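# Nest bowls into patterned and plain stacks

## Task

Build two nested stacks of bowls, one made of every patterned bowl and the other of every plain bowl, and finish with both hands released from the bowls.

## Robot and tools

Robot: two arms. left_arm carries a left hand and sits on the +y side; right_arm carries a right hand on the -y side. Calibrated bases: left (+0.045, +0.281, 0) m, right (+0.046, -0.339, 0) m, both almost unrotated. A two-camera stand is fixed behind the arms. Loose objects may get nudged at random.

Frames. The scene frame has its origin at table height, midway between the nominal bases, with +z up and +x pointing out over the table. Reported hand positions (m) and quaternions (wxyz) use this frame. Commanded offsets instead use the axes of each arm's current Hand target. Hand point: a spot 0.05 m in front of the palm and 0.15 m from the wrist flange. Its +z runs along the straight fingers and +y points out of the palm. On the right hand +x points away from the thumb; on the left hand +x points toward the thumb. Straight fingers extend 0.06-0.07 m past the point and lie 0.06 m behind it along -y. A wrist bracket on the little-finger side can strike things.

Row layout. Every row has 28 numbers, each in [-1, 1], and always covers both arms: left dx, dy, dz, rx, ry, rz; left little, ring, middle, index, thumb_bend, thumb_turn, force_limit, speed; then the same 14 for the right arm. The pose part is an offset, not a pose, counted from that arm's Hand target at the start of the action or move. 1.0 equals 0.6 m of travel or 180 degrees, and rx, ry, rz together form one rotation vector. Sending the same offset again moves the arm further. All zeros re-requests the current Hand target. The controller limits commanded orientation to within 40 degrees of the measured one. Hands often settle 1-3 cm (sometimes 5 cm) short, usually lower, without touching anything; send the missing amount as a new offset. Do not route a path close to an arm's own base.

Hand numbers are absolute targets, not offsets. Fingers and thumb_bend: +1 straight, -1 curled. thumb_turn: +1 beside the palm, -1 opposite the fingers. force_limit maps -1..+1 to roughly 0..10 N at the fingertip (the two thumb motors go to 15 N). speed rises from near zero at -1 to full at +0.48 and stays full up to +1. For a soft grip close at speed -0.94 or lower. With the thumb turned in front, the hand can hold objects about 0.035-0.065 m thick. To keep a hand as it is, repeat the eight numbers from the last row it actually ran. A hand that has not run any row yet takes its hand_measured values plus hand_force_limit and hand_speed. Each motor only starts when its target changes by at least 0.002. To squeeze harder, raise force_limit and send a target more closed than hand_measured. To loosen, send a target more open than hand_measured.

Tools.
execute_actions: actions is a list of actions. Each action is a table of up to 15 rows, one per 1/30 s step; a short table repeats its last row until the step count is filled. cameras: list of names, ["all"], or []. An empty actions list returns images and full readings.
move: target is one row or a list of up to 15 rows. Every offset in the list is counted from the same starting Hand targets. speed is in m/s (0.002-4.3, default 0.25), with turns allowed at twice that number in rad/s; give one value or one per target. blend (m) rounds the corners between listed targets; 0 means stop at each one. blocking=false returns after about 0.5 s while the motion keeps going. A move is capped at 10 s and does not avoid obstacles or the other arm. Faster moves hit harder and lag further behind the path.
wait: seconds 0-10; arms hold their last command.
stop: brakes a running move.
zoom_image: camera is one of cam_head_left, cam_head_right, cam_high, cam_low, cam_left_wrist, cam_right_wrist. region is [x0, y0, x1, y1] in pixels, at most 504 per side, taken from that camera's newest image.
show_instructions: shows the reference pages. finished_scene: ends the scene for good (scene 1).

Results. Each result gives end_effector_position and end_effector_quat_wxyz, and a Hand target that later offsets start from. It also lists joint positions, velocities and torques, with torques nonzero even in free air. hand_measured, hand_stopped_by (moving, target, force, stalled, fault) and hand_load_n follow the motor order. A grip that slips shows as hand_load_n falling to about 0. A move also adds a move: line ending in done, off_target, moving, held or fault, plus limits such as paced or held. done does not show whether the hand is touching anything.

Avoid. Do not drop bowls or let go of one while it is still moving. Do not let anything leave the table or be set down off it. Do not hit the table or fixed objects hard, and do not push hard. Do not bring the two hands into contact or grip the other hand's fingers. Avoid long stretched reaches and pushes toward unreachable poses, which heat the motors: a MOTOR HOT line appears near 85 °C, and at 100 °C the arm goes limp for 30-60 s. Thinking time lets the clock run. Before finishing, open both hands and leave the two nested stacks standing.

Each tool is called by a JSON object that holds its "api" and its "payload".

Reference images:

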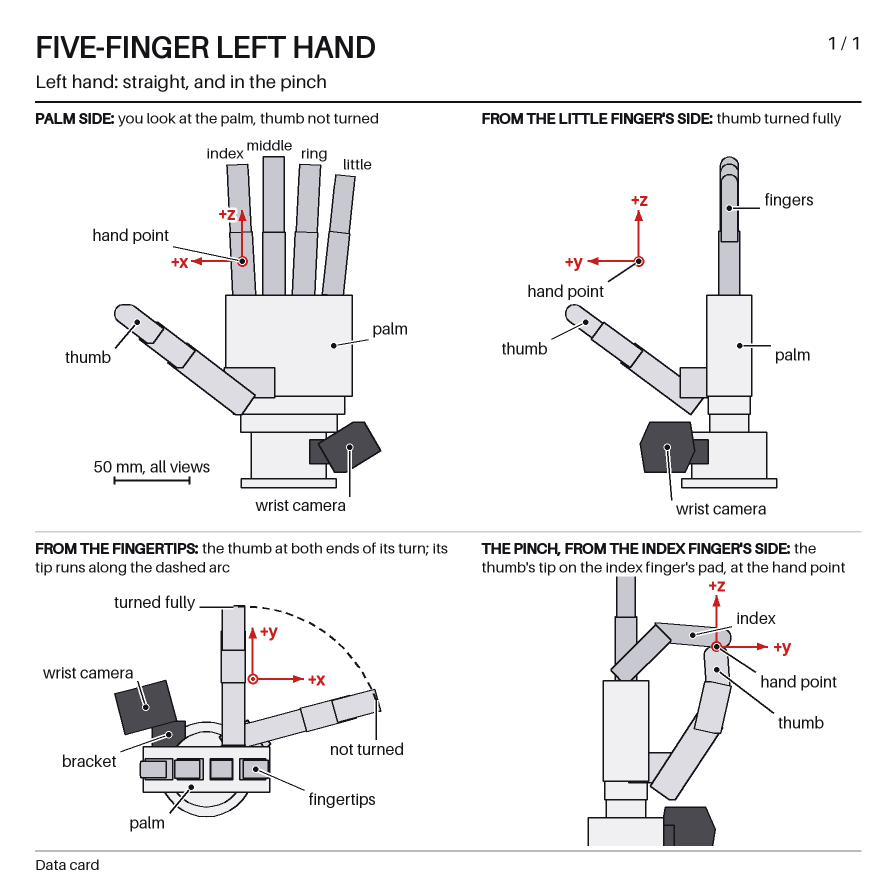

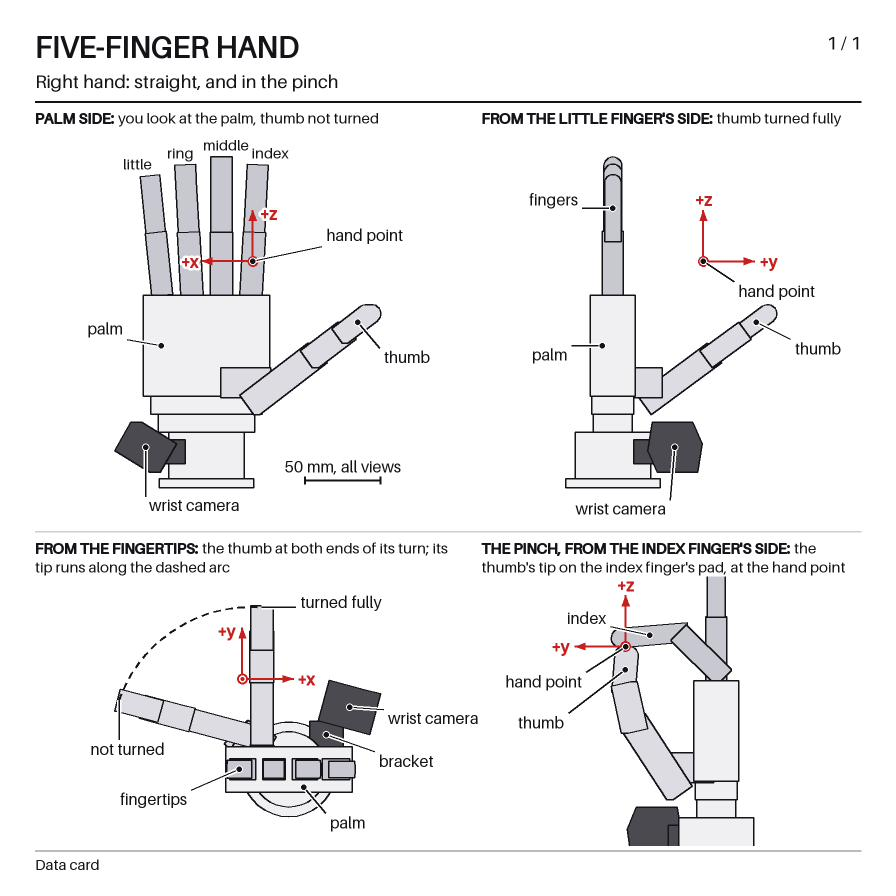

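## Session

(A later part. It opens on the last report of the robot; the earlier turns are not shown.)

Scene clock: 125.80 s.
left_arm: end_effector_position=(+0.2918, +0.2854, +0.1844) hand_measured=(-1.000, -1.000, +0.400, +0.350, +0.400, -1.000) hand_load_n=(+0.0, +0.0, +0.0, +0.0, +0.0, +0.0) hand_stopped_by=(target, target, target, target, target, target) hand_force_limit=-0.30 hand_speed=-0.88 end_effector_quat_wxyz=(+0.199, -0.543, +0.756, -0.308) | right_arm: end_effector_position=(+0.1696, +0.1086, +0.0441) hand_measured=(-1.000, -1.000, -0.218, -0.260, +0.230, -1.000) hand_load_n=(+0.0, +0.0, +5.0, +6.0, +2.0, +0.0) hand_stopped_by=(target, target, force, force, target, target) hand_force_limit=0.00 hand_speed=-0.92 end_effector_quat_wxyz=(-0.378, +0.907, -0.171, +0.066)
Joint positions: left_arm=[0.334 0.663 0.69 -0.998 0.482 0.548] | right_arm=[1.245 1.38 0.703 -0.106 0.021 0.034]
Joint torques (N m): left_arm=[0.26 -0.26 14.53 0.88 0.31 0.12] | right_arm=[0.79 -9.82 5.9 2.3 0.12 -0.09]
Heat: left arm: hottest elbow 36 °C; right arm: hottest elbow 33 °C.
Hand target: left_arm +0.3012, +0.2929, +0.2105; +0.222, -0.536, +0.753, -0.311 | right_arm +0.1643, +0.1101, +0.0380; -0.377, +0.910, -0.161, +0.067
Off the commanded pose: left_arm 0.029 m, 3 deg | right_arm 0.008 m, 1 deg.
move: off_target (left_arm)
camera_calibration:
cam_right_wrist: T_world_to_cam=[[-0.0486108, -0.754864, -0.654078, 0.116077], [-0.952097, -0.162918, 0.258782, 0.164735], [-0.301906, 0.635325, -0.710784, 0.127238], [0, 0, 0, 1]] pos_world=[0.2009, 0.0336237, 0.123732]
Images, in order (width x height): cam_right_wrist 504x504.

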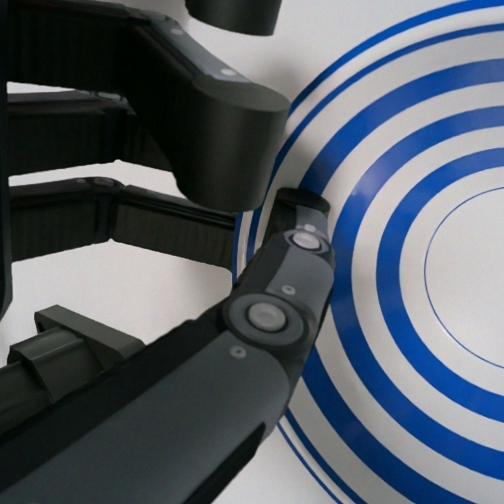

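{"api": "move", "payload": {"target": [0, 0, 0, 0, 0, 0, -1, -1, 0.4, 0.35, 0.4, -1, -0.3, -0.88, 0,-0.1591,-0.1591, 0,0,0, -1, -1, -0.6, -0.7, 0.23, -1, 0.0, -0.92], "speed": 0.07, "cameras": ["cam_right_wrist", "cam_low", "cam_high", "cam_head_right", "cam_head_left"]}}

{"api": "zoom_image", "payload": {"camera": "cam_low", "region": [120, 190, 280, 350]}}

Scene clock: 128.73 s.
left_arm: end_effector_position=(+0.2918, +0.2854, +0.1844) hand_measured=(-1.000, -1.000, +0.400, +0.350, +0.400, -1.000) hand_load_n=(+0.0, +0.0, +0.0, +0.0, +0.0, +0.0) hand_stopped_by=(target, target, target, target, target, target) hand_force_limit=-0.30 hand_speed=-0.88 end_effector_quat_wxyz=(+0.199, -0.543, +0.756, -0.308) | right_arm: end_effector_position=(+0.1619, +0.0860, +0.1320) hand_measured=(-1.000, -1.000, -0.218, -0.260, +0.234, -1.000) hand_load_n=(+0.0, +0.0, +8.5, +2.5, +9.5, +1.0) hand_stopped_by=(target, target, force, force, target, target) hand_force_limit=0.00 hand_speed=-0.92 end_effector_quat_wxyz=(-0.339, +0.923, -0.174, +0.061)
Joint positions: left_arm=[0.334 0.663 0.69 -0.998 0.482 0.548] | right_arm=[1.245 1.213 0.855 -0.51 0.021 0.034]
Joint torques (N m): left_arm=[0.26 -0.26 14.57 0.9 0.31 0.13] | right_arm=[0.85 -11.63 11.69 1.25 0.1 -0.09]
Heat: left arm: hottest elbow 37 °C; right arm: hottest elbow 34 °C.
Hand target: left_arm +0.3012, +0.2929, +0.2105; +0.222, -0.536, +0.753, -0.311 | right_arm +0.1643, +0.1099, +0.1730; -0.377, +0.910, -0.161, +0.066
Off the commanded pose: left_arm 0.029 m, 3 deg | right_arm 0.048 m, 5 deg.
move: off_target (left_arm, right_arm)
camera_calibration:
cam_right_wrist: T_world_to_cam=[[-0.0656271, -0.804527, -0.590279, 0.154725], [-0.94464, -0.140491, 0.296509, 0.12298], [-0.321478, 0.57706, -0.750769, 0.215154], [0, 0, 0, 1]] pos_world=[0.195493, 0.0176015, 0.216397]
Images, in order (width x height): cam_head_left 504x504, cam_head_right 504x504, cam_high 504x504, cam_low 504x504, cam_right_wrist 504x504.

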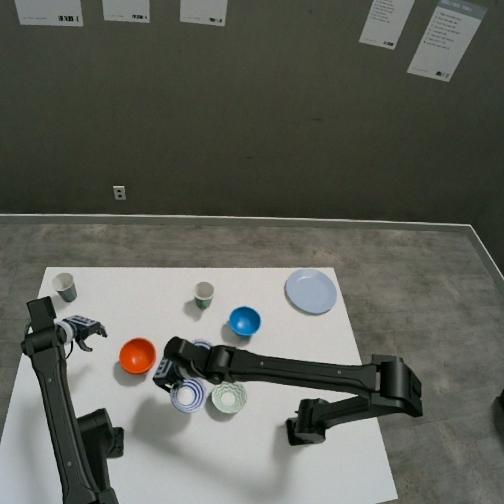

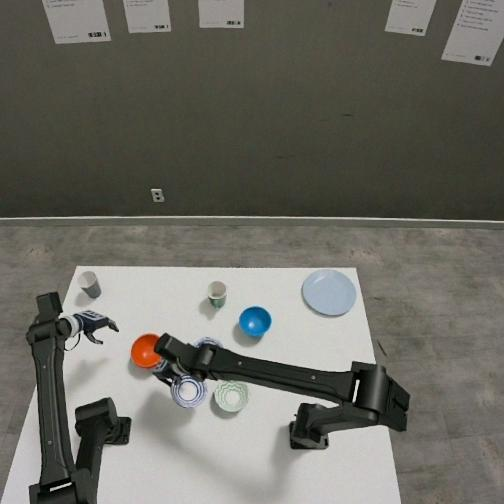

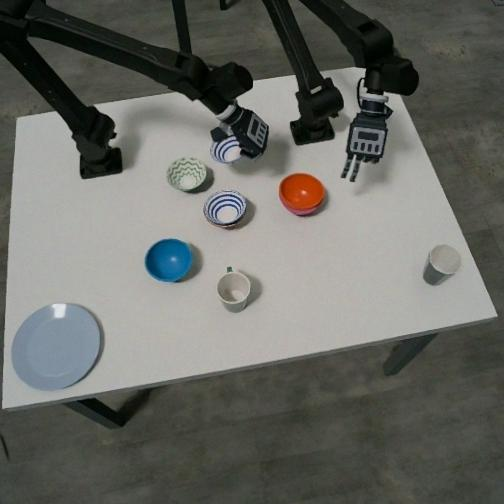

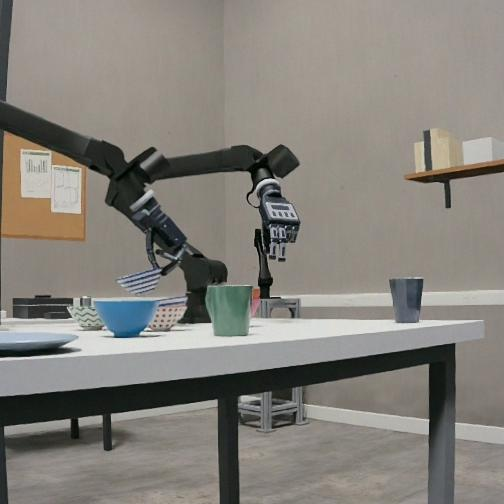

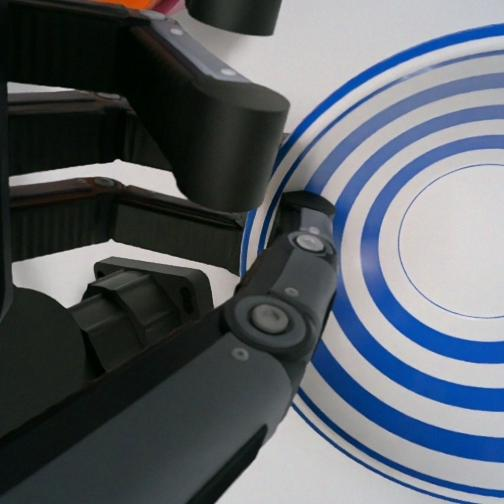

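Scaled by 3.150 from the camera's 504x504 image, which has a finer 720x720 frame.

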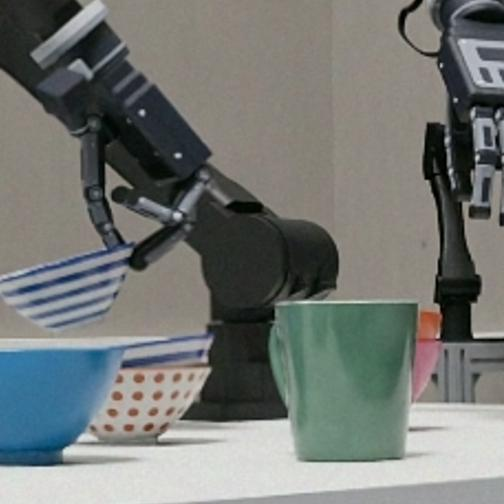

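{"api": "move", "payload": {"target": [[0, 0, 0, 0, 0, 0, -1, -1, 0.4, 0.35, 0.4, -1, -0.3, -0.88, 0,-0.0530,-0.0530, 0,0,0, -1, -1, -0.6, -0.7, 0.23, -1, 0.0, -0.92],[0, 0, 0, 0, 0, 0, -1, -1, 0.4, 0.35, 0.4, -1, -0.3, -0.88, 0.3072,-0.0073,-0.0447, -0.1085,0.0960,0.1371, -1, -1, -0.6, -0.7, 0.23, -1, 0.0, -0.92]], "speed": 0.08, "cameras": ["cam_right_wrist", "cam_low", "cam_high", "cam_head_right", "cam_head_left"]}}

{"api": "zoom_image", "payload": {"camera": "cam_low", "region": [100, 190, 260, 350]}}

{"api": "zoom_image", "payload": {"camera": "cam_head_right", "region": [150, 290, 290, 430]}}

{"api": "zoom_image", "payload": {"camera": "cam_head_left", "region": [130, 290, 270, 430]}}

Scene clock: 135.77 s.
left_arm: end_effector_position=(+0.2918, +0.2854, +0.1844) hand_measured=(-1.000, -1.000, +0.400, +0.350, +0.400, -1.000) hand_load_n=(+0.0, +0.0, +0.0, +0.0, +0.0, +0.0) hand_stopped_by=(target, target, target, target, target, target) hand_force_limit=-0.30 hand_speed=-0.88 end_effector_quat_wxyz=(+0.199, -0.543, +0.756, -0.308) | right_arm: end_effector_position=(+0.3135, +0.0181, +0.1707) hand_measured=(-1.000, -1.000, -0.218, -0.260, +0.234, -1.000) hand_load_n=(+0.0, +0.0, +9.0, +2.5, +10.5, +1.5) hand_stopped_by=(target, target, force, force, target, target) hand_force_limit=0.00 hand_speed=-0.92 end_effector_quat_wxyz=(-0.174, +0.895, -0.401, +0.085)
Joint positions: left_arm=[0.334 0.663 0.69 -0.998 0.482 0.548] | right_arm=[0.876 1.391 1.198 -0.995 0.066 0.131]
Joint torques (N m): left_arm=[0.38 -0.15 14.57 0.88 0.29 0.12] | right_arm=[-1.14 -11.87 11.69 0.61 0.11 0.18]
Heat: left arm: hottest elbow 37 °C; right arm: hottest elbow 35 °C.
Hand target: left_arm +0.3012, +0.2929, +0.2105; +0.222, -0.536, +0.753, -0.311 | right_arm +0.3322, +0.0318, +0.1949; -0.196, +0.885, -0.413, +0.091
Off the commanded pose: left_arm 0.029 m, 3 deg | right_arm 0.033 m, 3 deg.
move: off_target (left_arm, right_arm)
camera_calibration:
cam_right_wrist: T_world_to_cam=[[-0.529703, -0.786454, -0.317654, 0.231568], [-0.823648, 0.387519, 0.414043, 0.177554], [-0.202529, 0.480956, -0.853032, 0.314098], [0, 0, 0, 1]] pos_world=[0.332518, -0.0377556, 0.267979]
Images, in order (width x height): cam_head_left 504x504, cam_head_right 504x504, cam_high 504x504, cam_low 504x504, cam_right_wrist 504x504.

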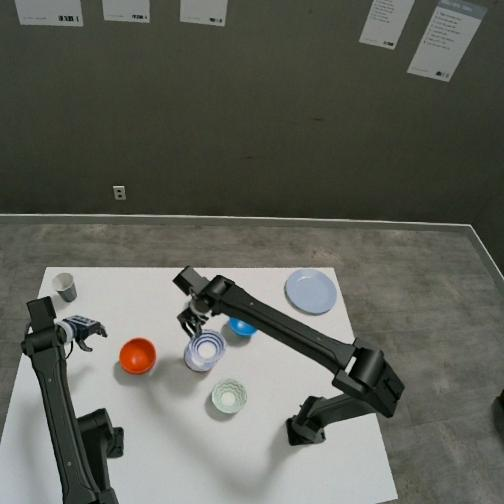

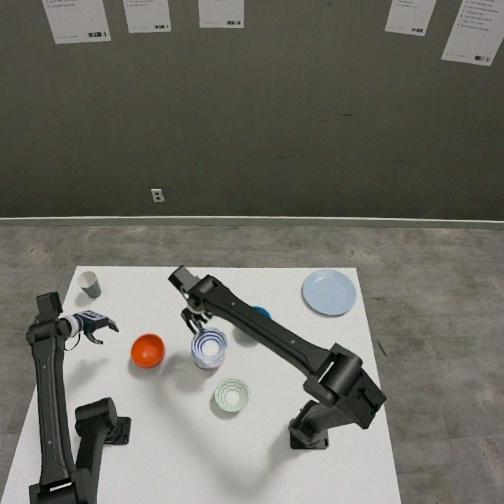

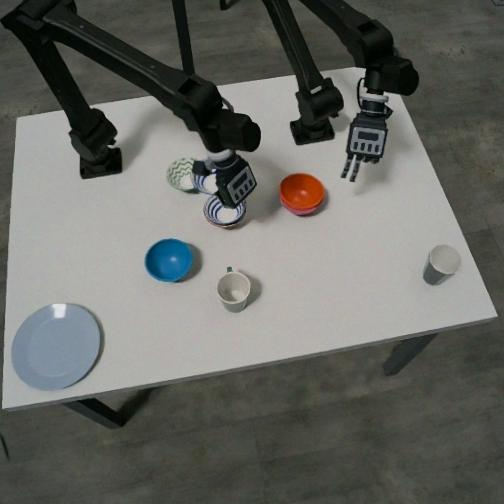

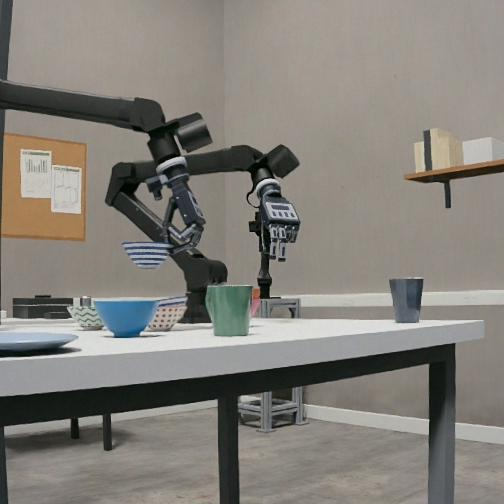

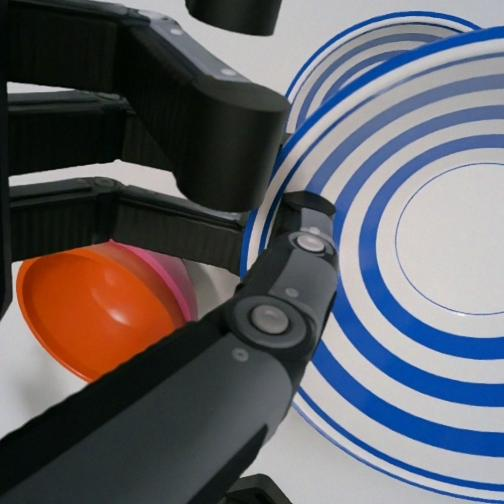

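Scaled by 3.150 from the camera's 504x504 image, which has a finer 720x720 frame.

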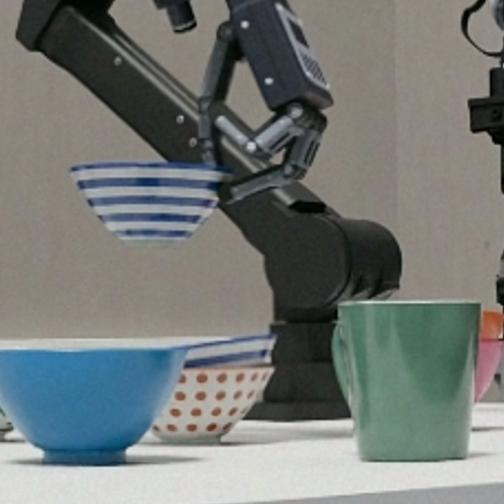

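Scaled by 3.600 from the camera's 504x504 image, which has a finer 720x720 frame.

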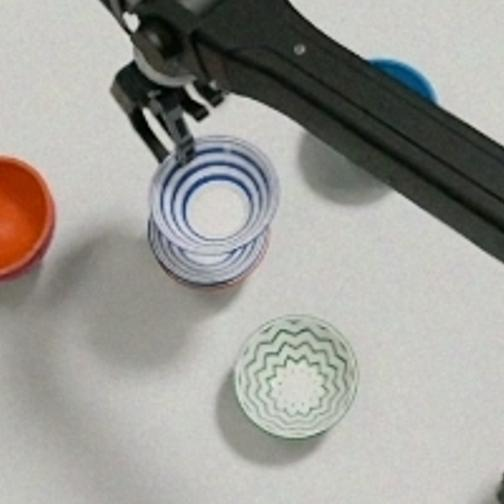

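Scaled by 3.600 from the camera's 504x504 image, which has a finer 720x720 frame.

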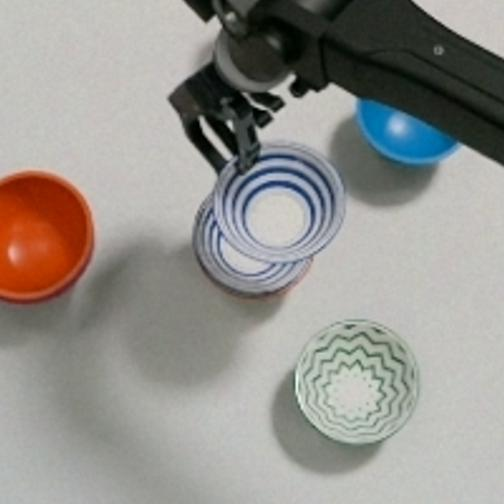

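{"api": "move", "payload": {"target": [0, 0, 0, 0, 0, 0, -1, -1, 0.4, 0.35, 0.4, -1, -0.3, -0.88, -0.0087,0.0229,0.0939, 0,0,0, -1, -1, -0.6, -0.7, 0.23, -1, 0.0, -0.92], "speed": 0.06, "cameras": ["cam_low", "cam_high", "cam_head_right", "cam_head_left"]}}

{"api": "zoom_image", "payload": {"camera": "cam_low", "region": [100, 190, 260, 350]}}

{"api": "zoom_image", "payload": {"camera": "cam_head_right", "region": [150, 290, 290, 430]}}

{"api": "zoom_image", "payload": {"camera": "cam_head_left", "region": [130, 290, 270, 430]}}

Scene clock: 138.53 s.
left_arm: end_effector_position=(+0.2918, +0.2854, +0.1844) hand_measured=(-1.000, -1.000, +0.400, +0.350, +0.400, -1.000) hand_load_n=(+0.0, +0.0, +0.0, +0.5, +0.0, +0.0) hand_stopped_by=(target, target, target, target, target, target) hand_force_limit=-0.30 hand_speed=-0.88 end_effector_quat_wxyz=(+0.199, -0.543, +0.756, -0.308) | right_arm: end_effector_position=(+0.3330, +0.0410, +0.1395) hand_measured=(-1.000, -1.000, -0.218, -0.260, +0.234, -1.000) hand_load_n=(+0.0, +0.0, +8.5, +2.5, +10.0, +1.5) hand_stopped_by=(target, target, force, force, target, target) hand_force_limit=0.00 hand_speed=-0.92 end_effector_quat_wxyz=(-0.192, +0.890, -0.404, +0.090)
Joint positions: left_arm=[0.334 0.663 0.69 -0.998 0.482 0.548] | right_arm=[0.876 1.461 1.181 -0.868 0.069 0.138]
Joint torques (N m): left_arm=[0.26 -0.44 14.64 0.84 0.33 0.12] | right_arm=[-0.56 -13.16 7.05 1.57 0.13 0.15]
Heat: left arm: hottest elbow 37 °C; right arm: hottest elbow 36 °C.
Hand target: left_arm +0.3012, +0.2929, +0.2105; +0.222, -0.536, +0.753, -0.311 | right_arm +0.3374, +0.0431, +0.1381; -0.196, +0.885, -0.413, +0.091
Off the commanded pose: left_arm 0.029 m, 3 deg | right_arm 0.005 m, 1 deg.
move: off_target (left_arm)
Images, in order (width x height): cam_head_left 504x504, cam_head_right 504x504, cam_high 504x504, cam_low 504x504.

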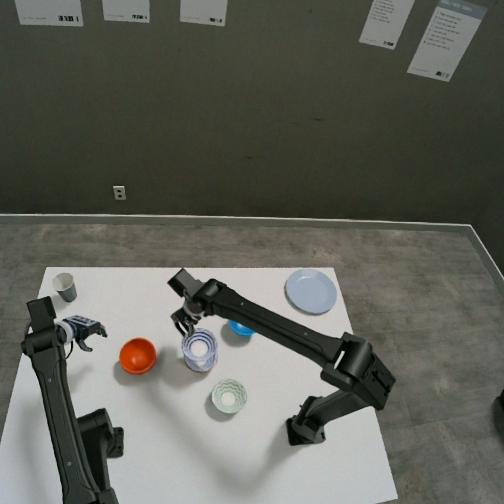

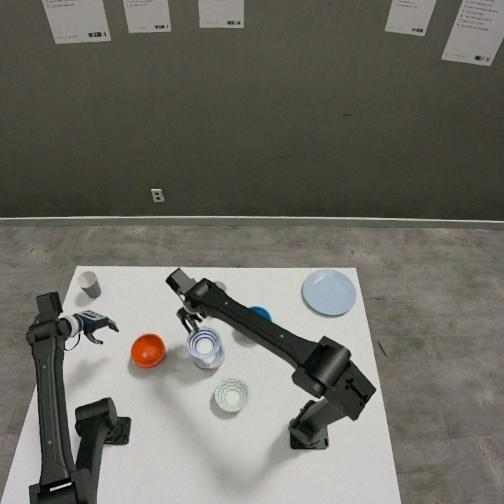

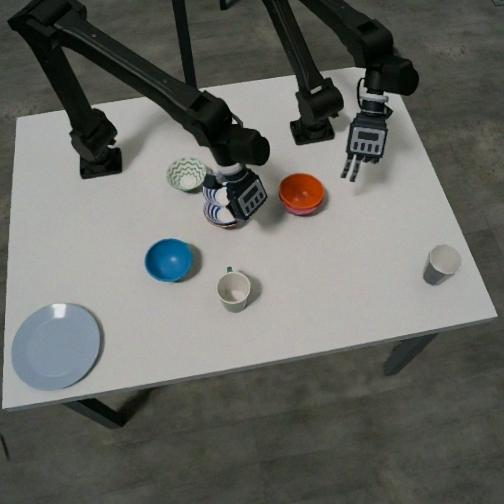

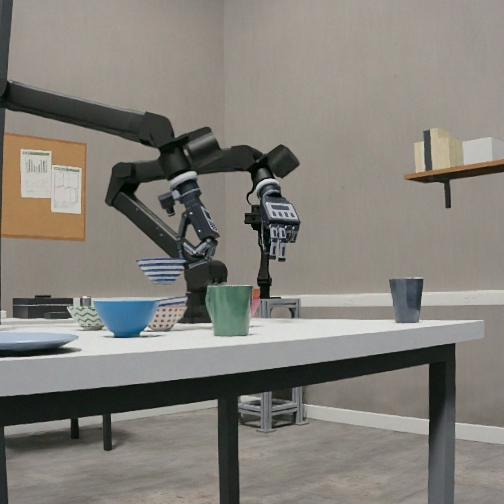

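Scaled by 3.150 from the camera's 504x504 image, which has a finer 720x720 frame.

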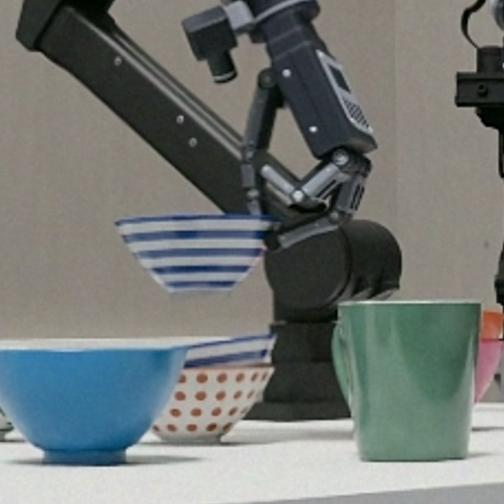

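Scaled by 3.600 from the camera's 504x504 image, which has a finer 720x720 frame.

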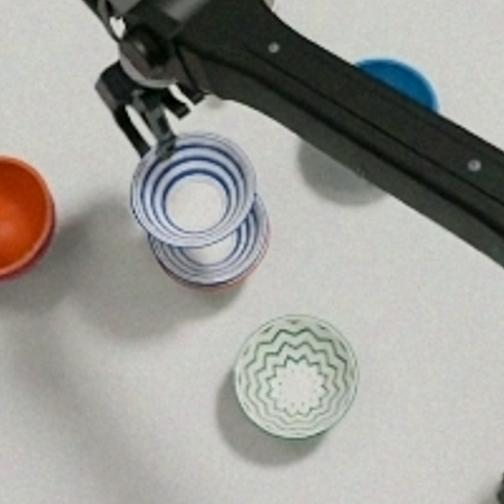

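Scaled by 3.600 from the camera's 504x504 image, which has a finer 720x720 frame.

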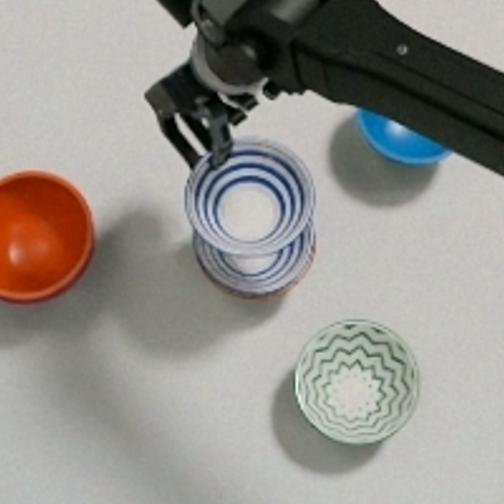

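{"api": "move", "payload": {"target": [0, 0, 0, 0, 0, 0, -1, -1, 0.4, 0.35, 0.4, -1, -0.3, -0.88, 0.0006,0.0392,0.0574, 0,0,0, -1, -1, -0.6, -0.7, 0.23, -1, 0.0, -0.92], "speed": 0.06, "cameras": ["cam_low", "cam_high", "cam_head_right", "cam_head_left"]}}

{"api": "zoom_image", "payload": {"camera": "cam_low", "region": [100, 220, 220, 340]}}

{"api": "zoom_image", "payload": {"camera": "cam_head_right", "region": [150, 290, 290, 430]}}

{"api": "zoom_image", "payload": {"camera": "cam_head_left", "region": [130, 290, 270, 430]}}

Scene clock: 140.77 s.
left_arm: end_effector_position=(+0.2918, +0.2854, +0.1844) hand_measured=(-1.000, -1.000, +0.400, +0.350, +0.400, -1.000) hand_load_n=(+0.0, +0.0, +0.0, +0.0, +0.0, +0.0) hand_stopped_by=(target, target, target, target, target, target) hand_force_limit=-0.30 hand_speed=-0.88 end_effector_quat_wxyz=(+0.199, -0.543, +0.756, -0.308) | right_arm: end_effector_position=(+0.3290, +0.0363, +0.0990) hand_measured=(-1.000, -1.000, -0.218, -0.260, +0.234, -1.000) hand_load_n=(+0.0, +0.0, +9.0, +2.5, +10.0, +1.5) hand_stopped_by=(target, target, force, force, target, target) hand_force_limit=0.00 hand_speed=-0.92 end_effector_quat_wxyz=(-0.193, +0.889, -0.405, +0.091)
Joint positions: left_arm=[0.334 0.663 0.69 -0.998 0.482 0.548] | right_arm=[0.876 1.48 1.089 -0.756 0.07 0.14]
Joint torques (N m): left_arm=[0.32 -0.26 14.56 0.87 0.32 0.12] | right_arm=[-0.38 -12.98 6.78 1.7 0.13 0.16]
Heat: left arm: hottest elbow 37 °C; right arm: hottest elbow 36 °C.
Hand target: left_arm +0.3012, +0.2929, +0.2105; +0.222, -0.536, +0.753, -0.311 | right_arm +0.3324, +0.0385, +0.0968; -0.196, +0.885, -0.413, +0.091
Off the commanded pose: left_arm 0.029 m, 3 deg | right_arm 0.005 m, 1 deg.
move: off_target (left_arm)
Images, in order (width x height): cam_head_left 504x504, cam_head_right 504x504, cam_high 504x504, cam_low 504x504.

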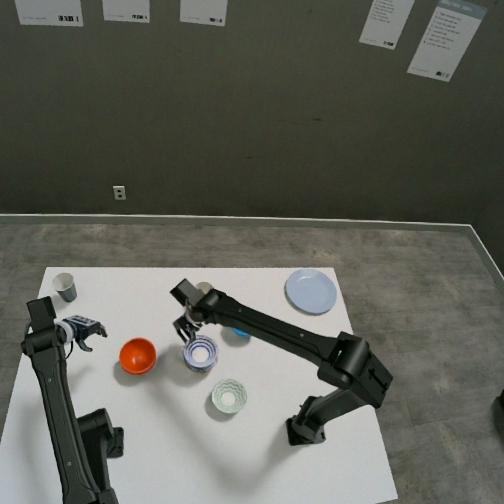

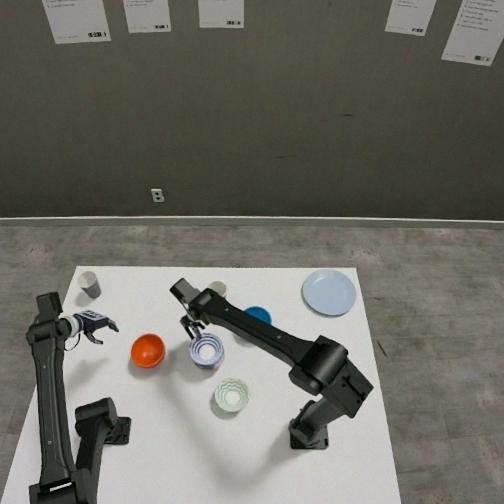

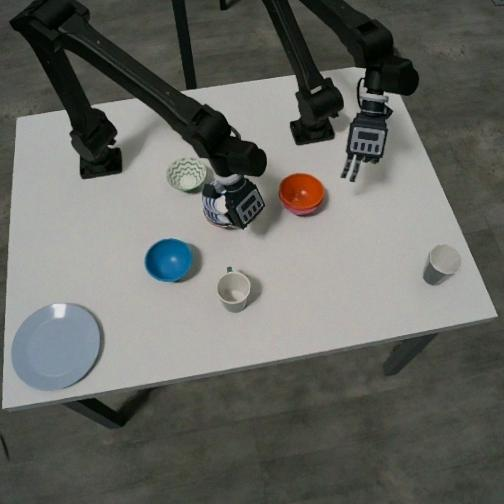

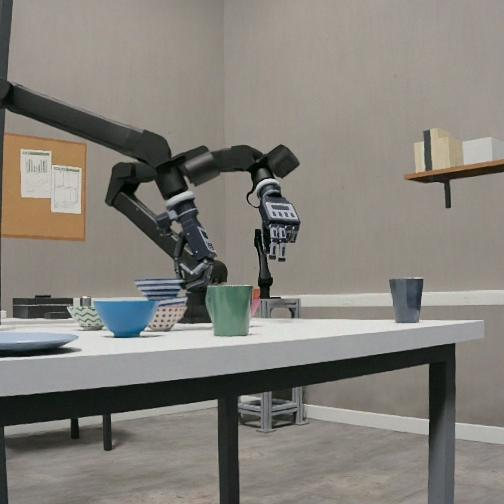

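Scaled by 4.200 from the camera's 504x504 image, which has a finer 720x720 frame.

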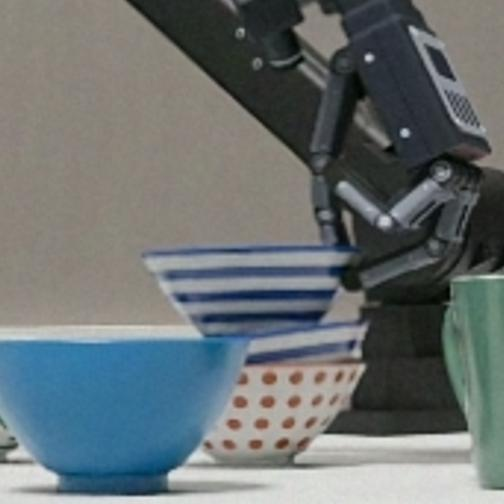

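Scaled by 3.600 from the camera's 504x504 image, which has a finer 720x720 frame.

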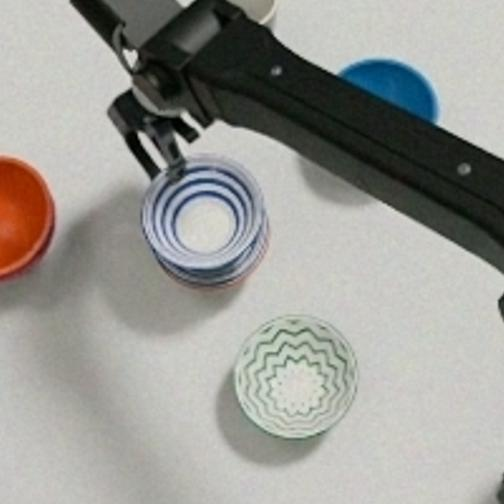

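Scaled by 3.600 from the camera's 504x504 image, which has a finer 720x720 frame.

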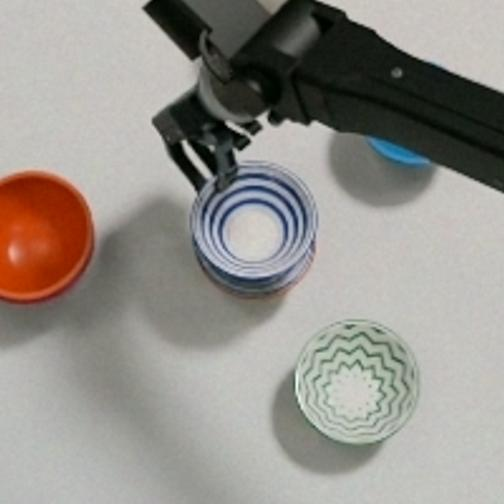

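{"api": "move", "payload": {"target": [0, 0, 0, 0, 0, 0, -1, -1, 0.4, 0.35, 0.4, -1, -0.3, -0.88, 0,0.0099,0.0212, 0,0,0, -1, -1, -0.6, -0.7, 0.23, -1, 0.0, -0.92], "speed": 0.05, "cameras": ["cam_low", "cam_head_right"]}}

{"api": "zoom_image", "payload": {"camera": "cam_low", "region": [100, 220, 220, 340]}}

{"api": "zoom_image", "payload": {"camera": "cam_head_right", "region": [150, 290, 290, 430]}}

Scene clock: 142.20 s.
left_arm: end_effector_position=(+0.2918, +0.2854, +0.1844) hand_measured=(-1.000, -1.000, +0.400, +0.350, +0.400, -1.000) hand_load_n=(+0.0, +0.0, +0.0, +0.0, +0.0, +0.0) hand_stopped_by=(target, target, target, target, target, target) hand_force_limit=-0.30 hand_speed=-0.88 end_effector_quat_wxyz=(+0.199, -0.543, +0.756, -0.308) | right_arm: end_effector_position=(+0.3292, +0.0364, +0.0856) hand_measured=(-1.000, -1.000, -0.218, -0.260, +0.234, -1.000) hand_load_n=(+0.0, +0.0, +9.0, +2.0, +10.5, +1.5) hand_stopped_by=(target, target, force, force, target, target) hand_force_limit=0.00 hand_speed=-0.92 end_effector_quat_wxyz=(-0.193, +0.889, -0.405, +0.091)
Joint positions: left_arm=[0.334 0.663 0.69 -0.998 0.482 0.548] | right_arm=[0.876 1.495 1.067 -0.718 0.07 0.14]
Joint torques (N m): left_arm=[0.26 -0.26 14.61 0.84 0.32 0.12] | right_arm=[-0.38 -12.92 6.64 1.65 0.13 0.16]
Heat: left arm: hottest elbow 37 °C; right arm: hottest elbow 35 °C.
Hand target: left_arm +0.3012, +0.2929, +0.2105; +0.222, -0.536, +0.753, -0.311 | right_arm +0.3324, +0.0385, +0.0829; -0.196, +0.885, -0.413, +0.091
Off the commanded pose: left_arm 0.029 m, 3 deg | right_arm 0.005 m, 1 deg.
move: off_target (left_arm)
Images, in order (width x height): cam_head_right 504x504, cam_low 504x504.

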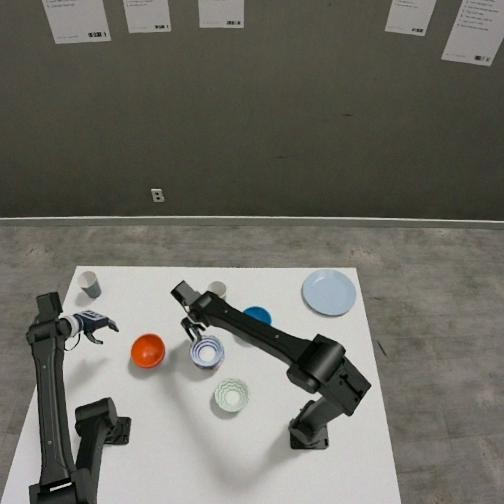

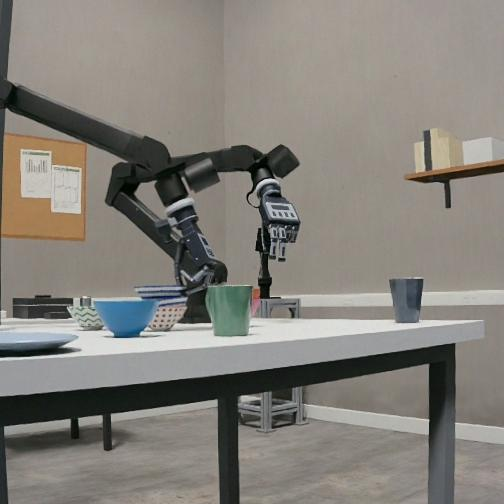

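Scaled by 4.200 from the camera's 504x504 image, which has a finer 720x720 frame.

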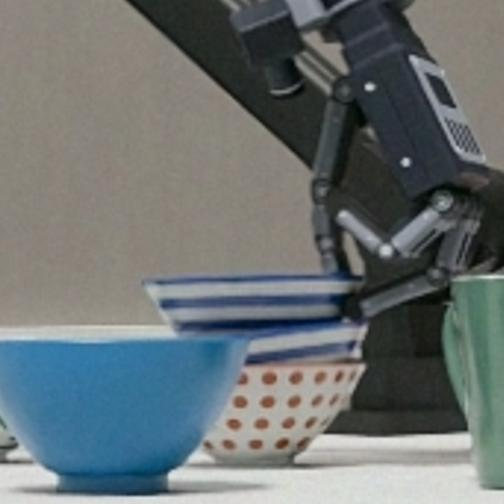

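Scaled by 3.600 from the camera's 504x504 image, which has a finer 720x720 frame.

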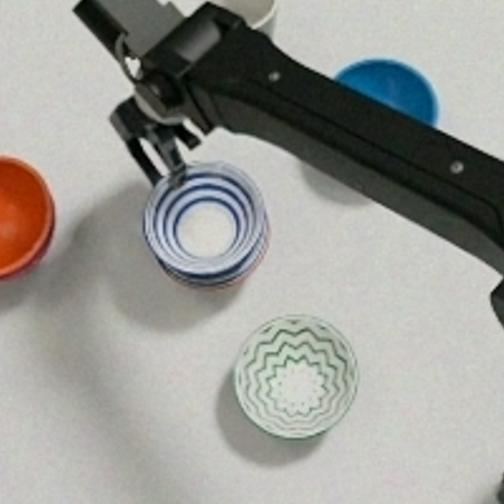

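{"api": "move", "payload": {"target": [0, 0, 0, 0, 0, 0, -1, -1, 0.4, 0.35, 0.4, -1, -0.3, -0.88, 0,0.0056,0.0121, 0,0,0, -1, -1, -0.6, -0.7, 0.23, -1, 0.0, -0.92], "speed": 0.04, "cameras": ["cam_low", "cam_head_right"]}}

{"api": "zoom_image", "payload": {"camera": "cam_low", "region": [100, 220, 220, 340]}}

Scene clock: 143.43 s.
left_arm: end_effector_position=(+0.2918, +0.2854, +0.1844) hand_measured=(-1.000, -1.000, +0.400, +0.350, +0.400, -1.000) hand_load_n=(+0.0, +0.0, +0.0, +0.0, +0.0, +0.0) hand_stopped_by=(target, target, target, target, target, target) hand_force_limit=-0.30 hand_speed=-0.88 end_effector_quat_wxyz=(+0.199, -0.543, +0.756, -0.308) | right_arm: end_effector_position=(+0.3295, +0.0367, +0.0784) hand_measured=(-1.000, -1.000, -0.218, -0.260, +0.234, -1.000) hand_load_n=(+0.0, +0.0, +9.0, +2.5, +10.0, +1.0) hand_stopped_by=(target, target, force, force, target, target) hand_force_limit=0.00 hand_speed=-0.92 end_effector_quat_wxyz=(-0.194, +0.889, -0.405, +0.091)
Joint positions: left_arm=[0.334 0.663 0.69 -0.998 0.482 0.548] | right_arm=[0.876 1.503 1.055 -0.696 0.07 0.14]
Joint torques (N m): left_arm=[0.15 -0.26 14.57 0.83 0.31 0.12] | right_arm=[-0.38 -12.98 6.56 1.63 0.12 0.17]
Heat: left arm: hottest elbow 37 °C; right arm: hottest elbow 35 °C.
Hand target: left_arm +0.3012, +0.2929, +0.2105; +0.222, -0.536, +0.753, -0.311 | right_arm +0.3324, +0.0385, +0.0749; -0.196, +0.885, -0.413, +0.091
Off the commanded pose: left_arm 0.029 m, 3 deg | right_arm 0.005 m, 1 deg.
move: off_target (left_arm)
Images, in order (width x height): cam_head_right 504x504, cam_low 504x504.

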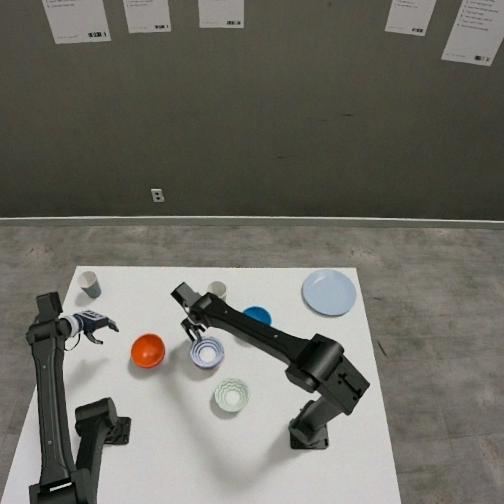

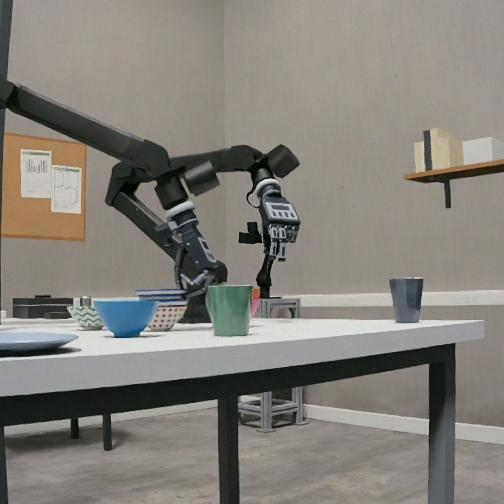

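Scaled by 4.200 from the camera's 504x504 image, which has a finer 720x720 frame.

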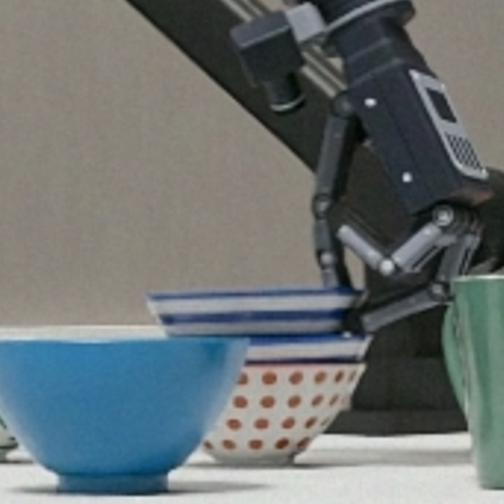

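{"api": "move", "payload": {"target": [0, 0, 0, 0, 0, 0, -1, -1, 0.4, 0.35, 0.4, -1, -0.3, -0.88, 0,0,0, 0,0,0, -1, -1, 0.3, 0.25, 0.5, -1, 0.0, -0.4], "speed": 0.04, "cameras": ["cam_low", "cam_head_right", "cam_right_wrist"]}}

{"api": "zoom_image", "payload": {"camera": "cam_low", "region": [100, 220, 220, 340]}}

Scene clock: 144.87 s.
left_arm: end_effector_position=(+0.2918, +0.2854, +0.1844) hand_measured=(-1.000, -1.000, +0.400, +0.350, +0.400, -1.000) hand_load_n=(+0.0, +0.0, +0.0, +0.0, +0.0, +0.0) hand_stopped_by=(target, target, target, target, target, target) hand_force_limit=-0.30 hand_speed=-0.88 end_effector_quat_wxyz=(+0.199, -0.543, +0.756, -0.308) | right_arm: end_effector_position=(+0.3303, +0.0379, +0.0787) hand_measured=(-1.000, -1.000, +0.300, +0.250, +0.500, -1.000) hand_load_n=(+0.0, +0.0, +0.0, +0.0, +0.0, +0.0) hand_stopped_by=(target, target, target, target, target, target) hand_force_limit=0.00 hand_speed=-0.40 end_effector_quat_wxyz=(-0.197, +0.888, -0.406, +0.092)
Joint positions: left_arm=[0.334 0.663 0.69 -0.998 0.482 0.548] | right_arm=[0.876 1.503 1.055 -0.691 0.07 0.144]
Joint torques (N m): left_arm=[0.44 -0.32 14.56 0.91 0.32 0.13] | right_arm=[-0.44 -12.86 6.56 1.28 0.14 0.12]
Heat: left arm: hottest elbow 37 °C; right arm: hottest elbow 35 °C.
Hand target: left_arm +0.3012, +0.2929, +0.2105; +0.222, -0.536, +0.753, -0.311 | right_arm +0.3325, +0.0386, +0.0749; -0.196, +0.885, -0.413, +0.091
Off the commanded pose: left_arm 0.029 m, 3 deg | right_arm 0.004 m, 1 deg.
move: off_target (left_arm)
camera_calibration:
cam_right_wrist: T_world_to_cam=[[-0.52983, -0.766222, -0.363572, 0.229667], [-0.830845, 0.382892, 0.403845, 0.225103], [-0.170227, 0.516041, -0.839479, 0.216465], [0, 0, 0, 1]] pos_world=[0.345558, -0.021919, 0.174312]
Images, in order (width x height): cam_head_right 504x504, cam_low 504x504, cam_right_wrist 504x504.

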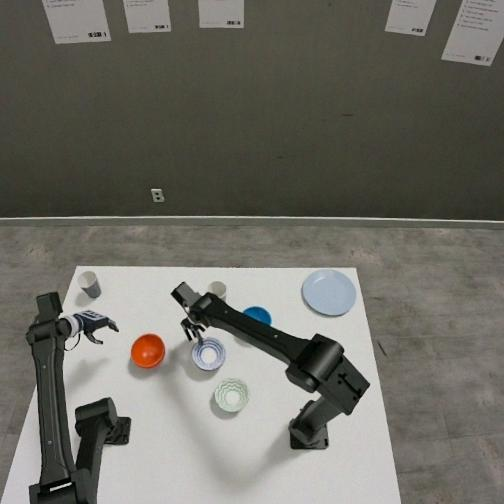

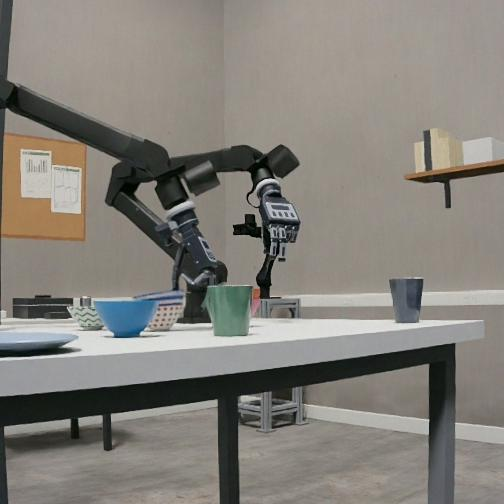

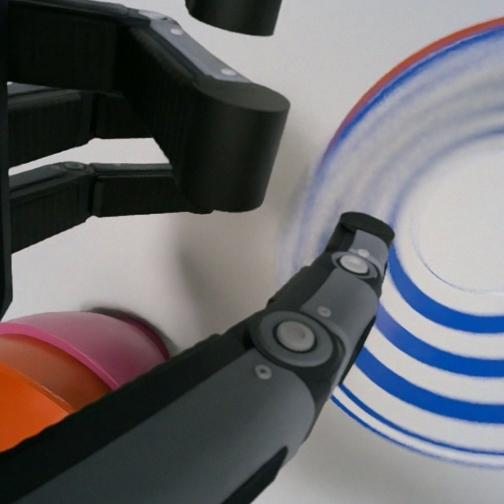

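Scaled by 4.200 from the camera's 504x504 image, which has a finer 720x720 frame.

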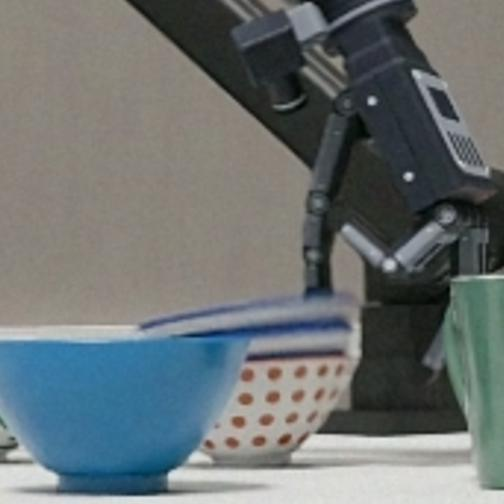

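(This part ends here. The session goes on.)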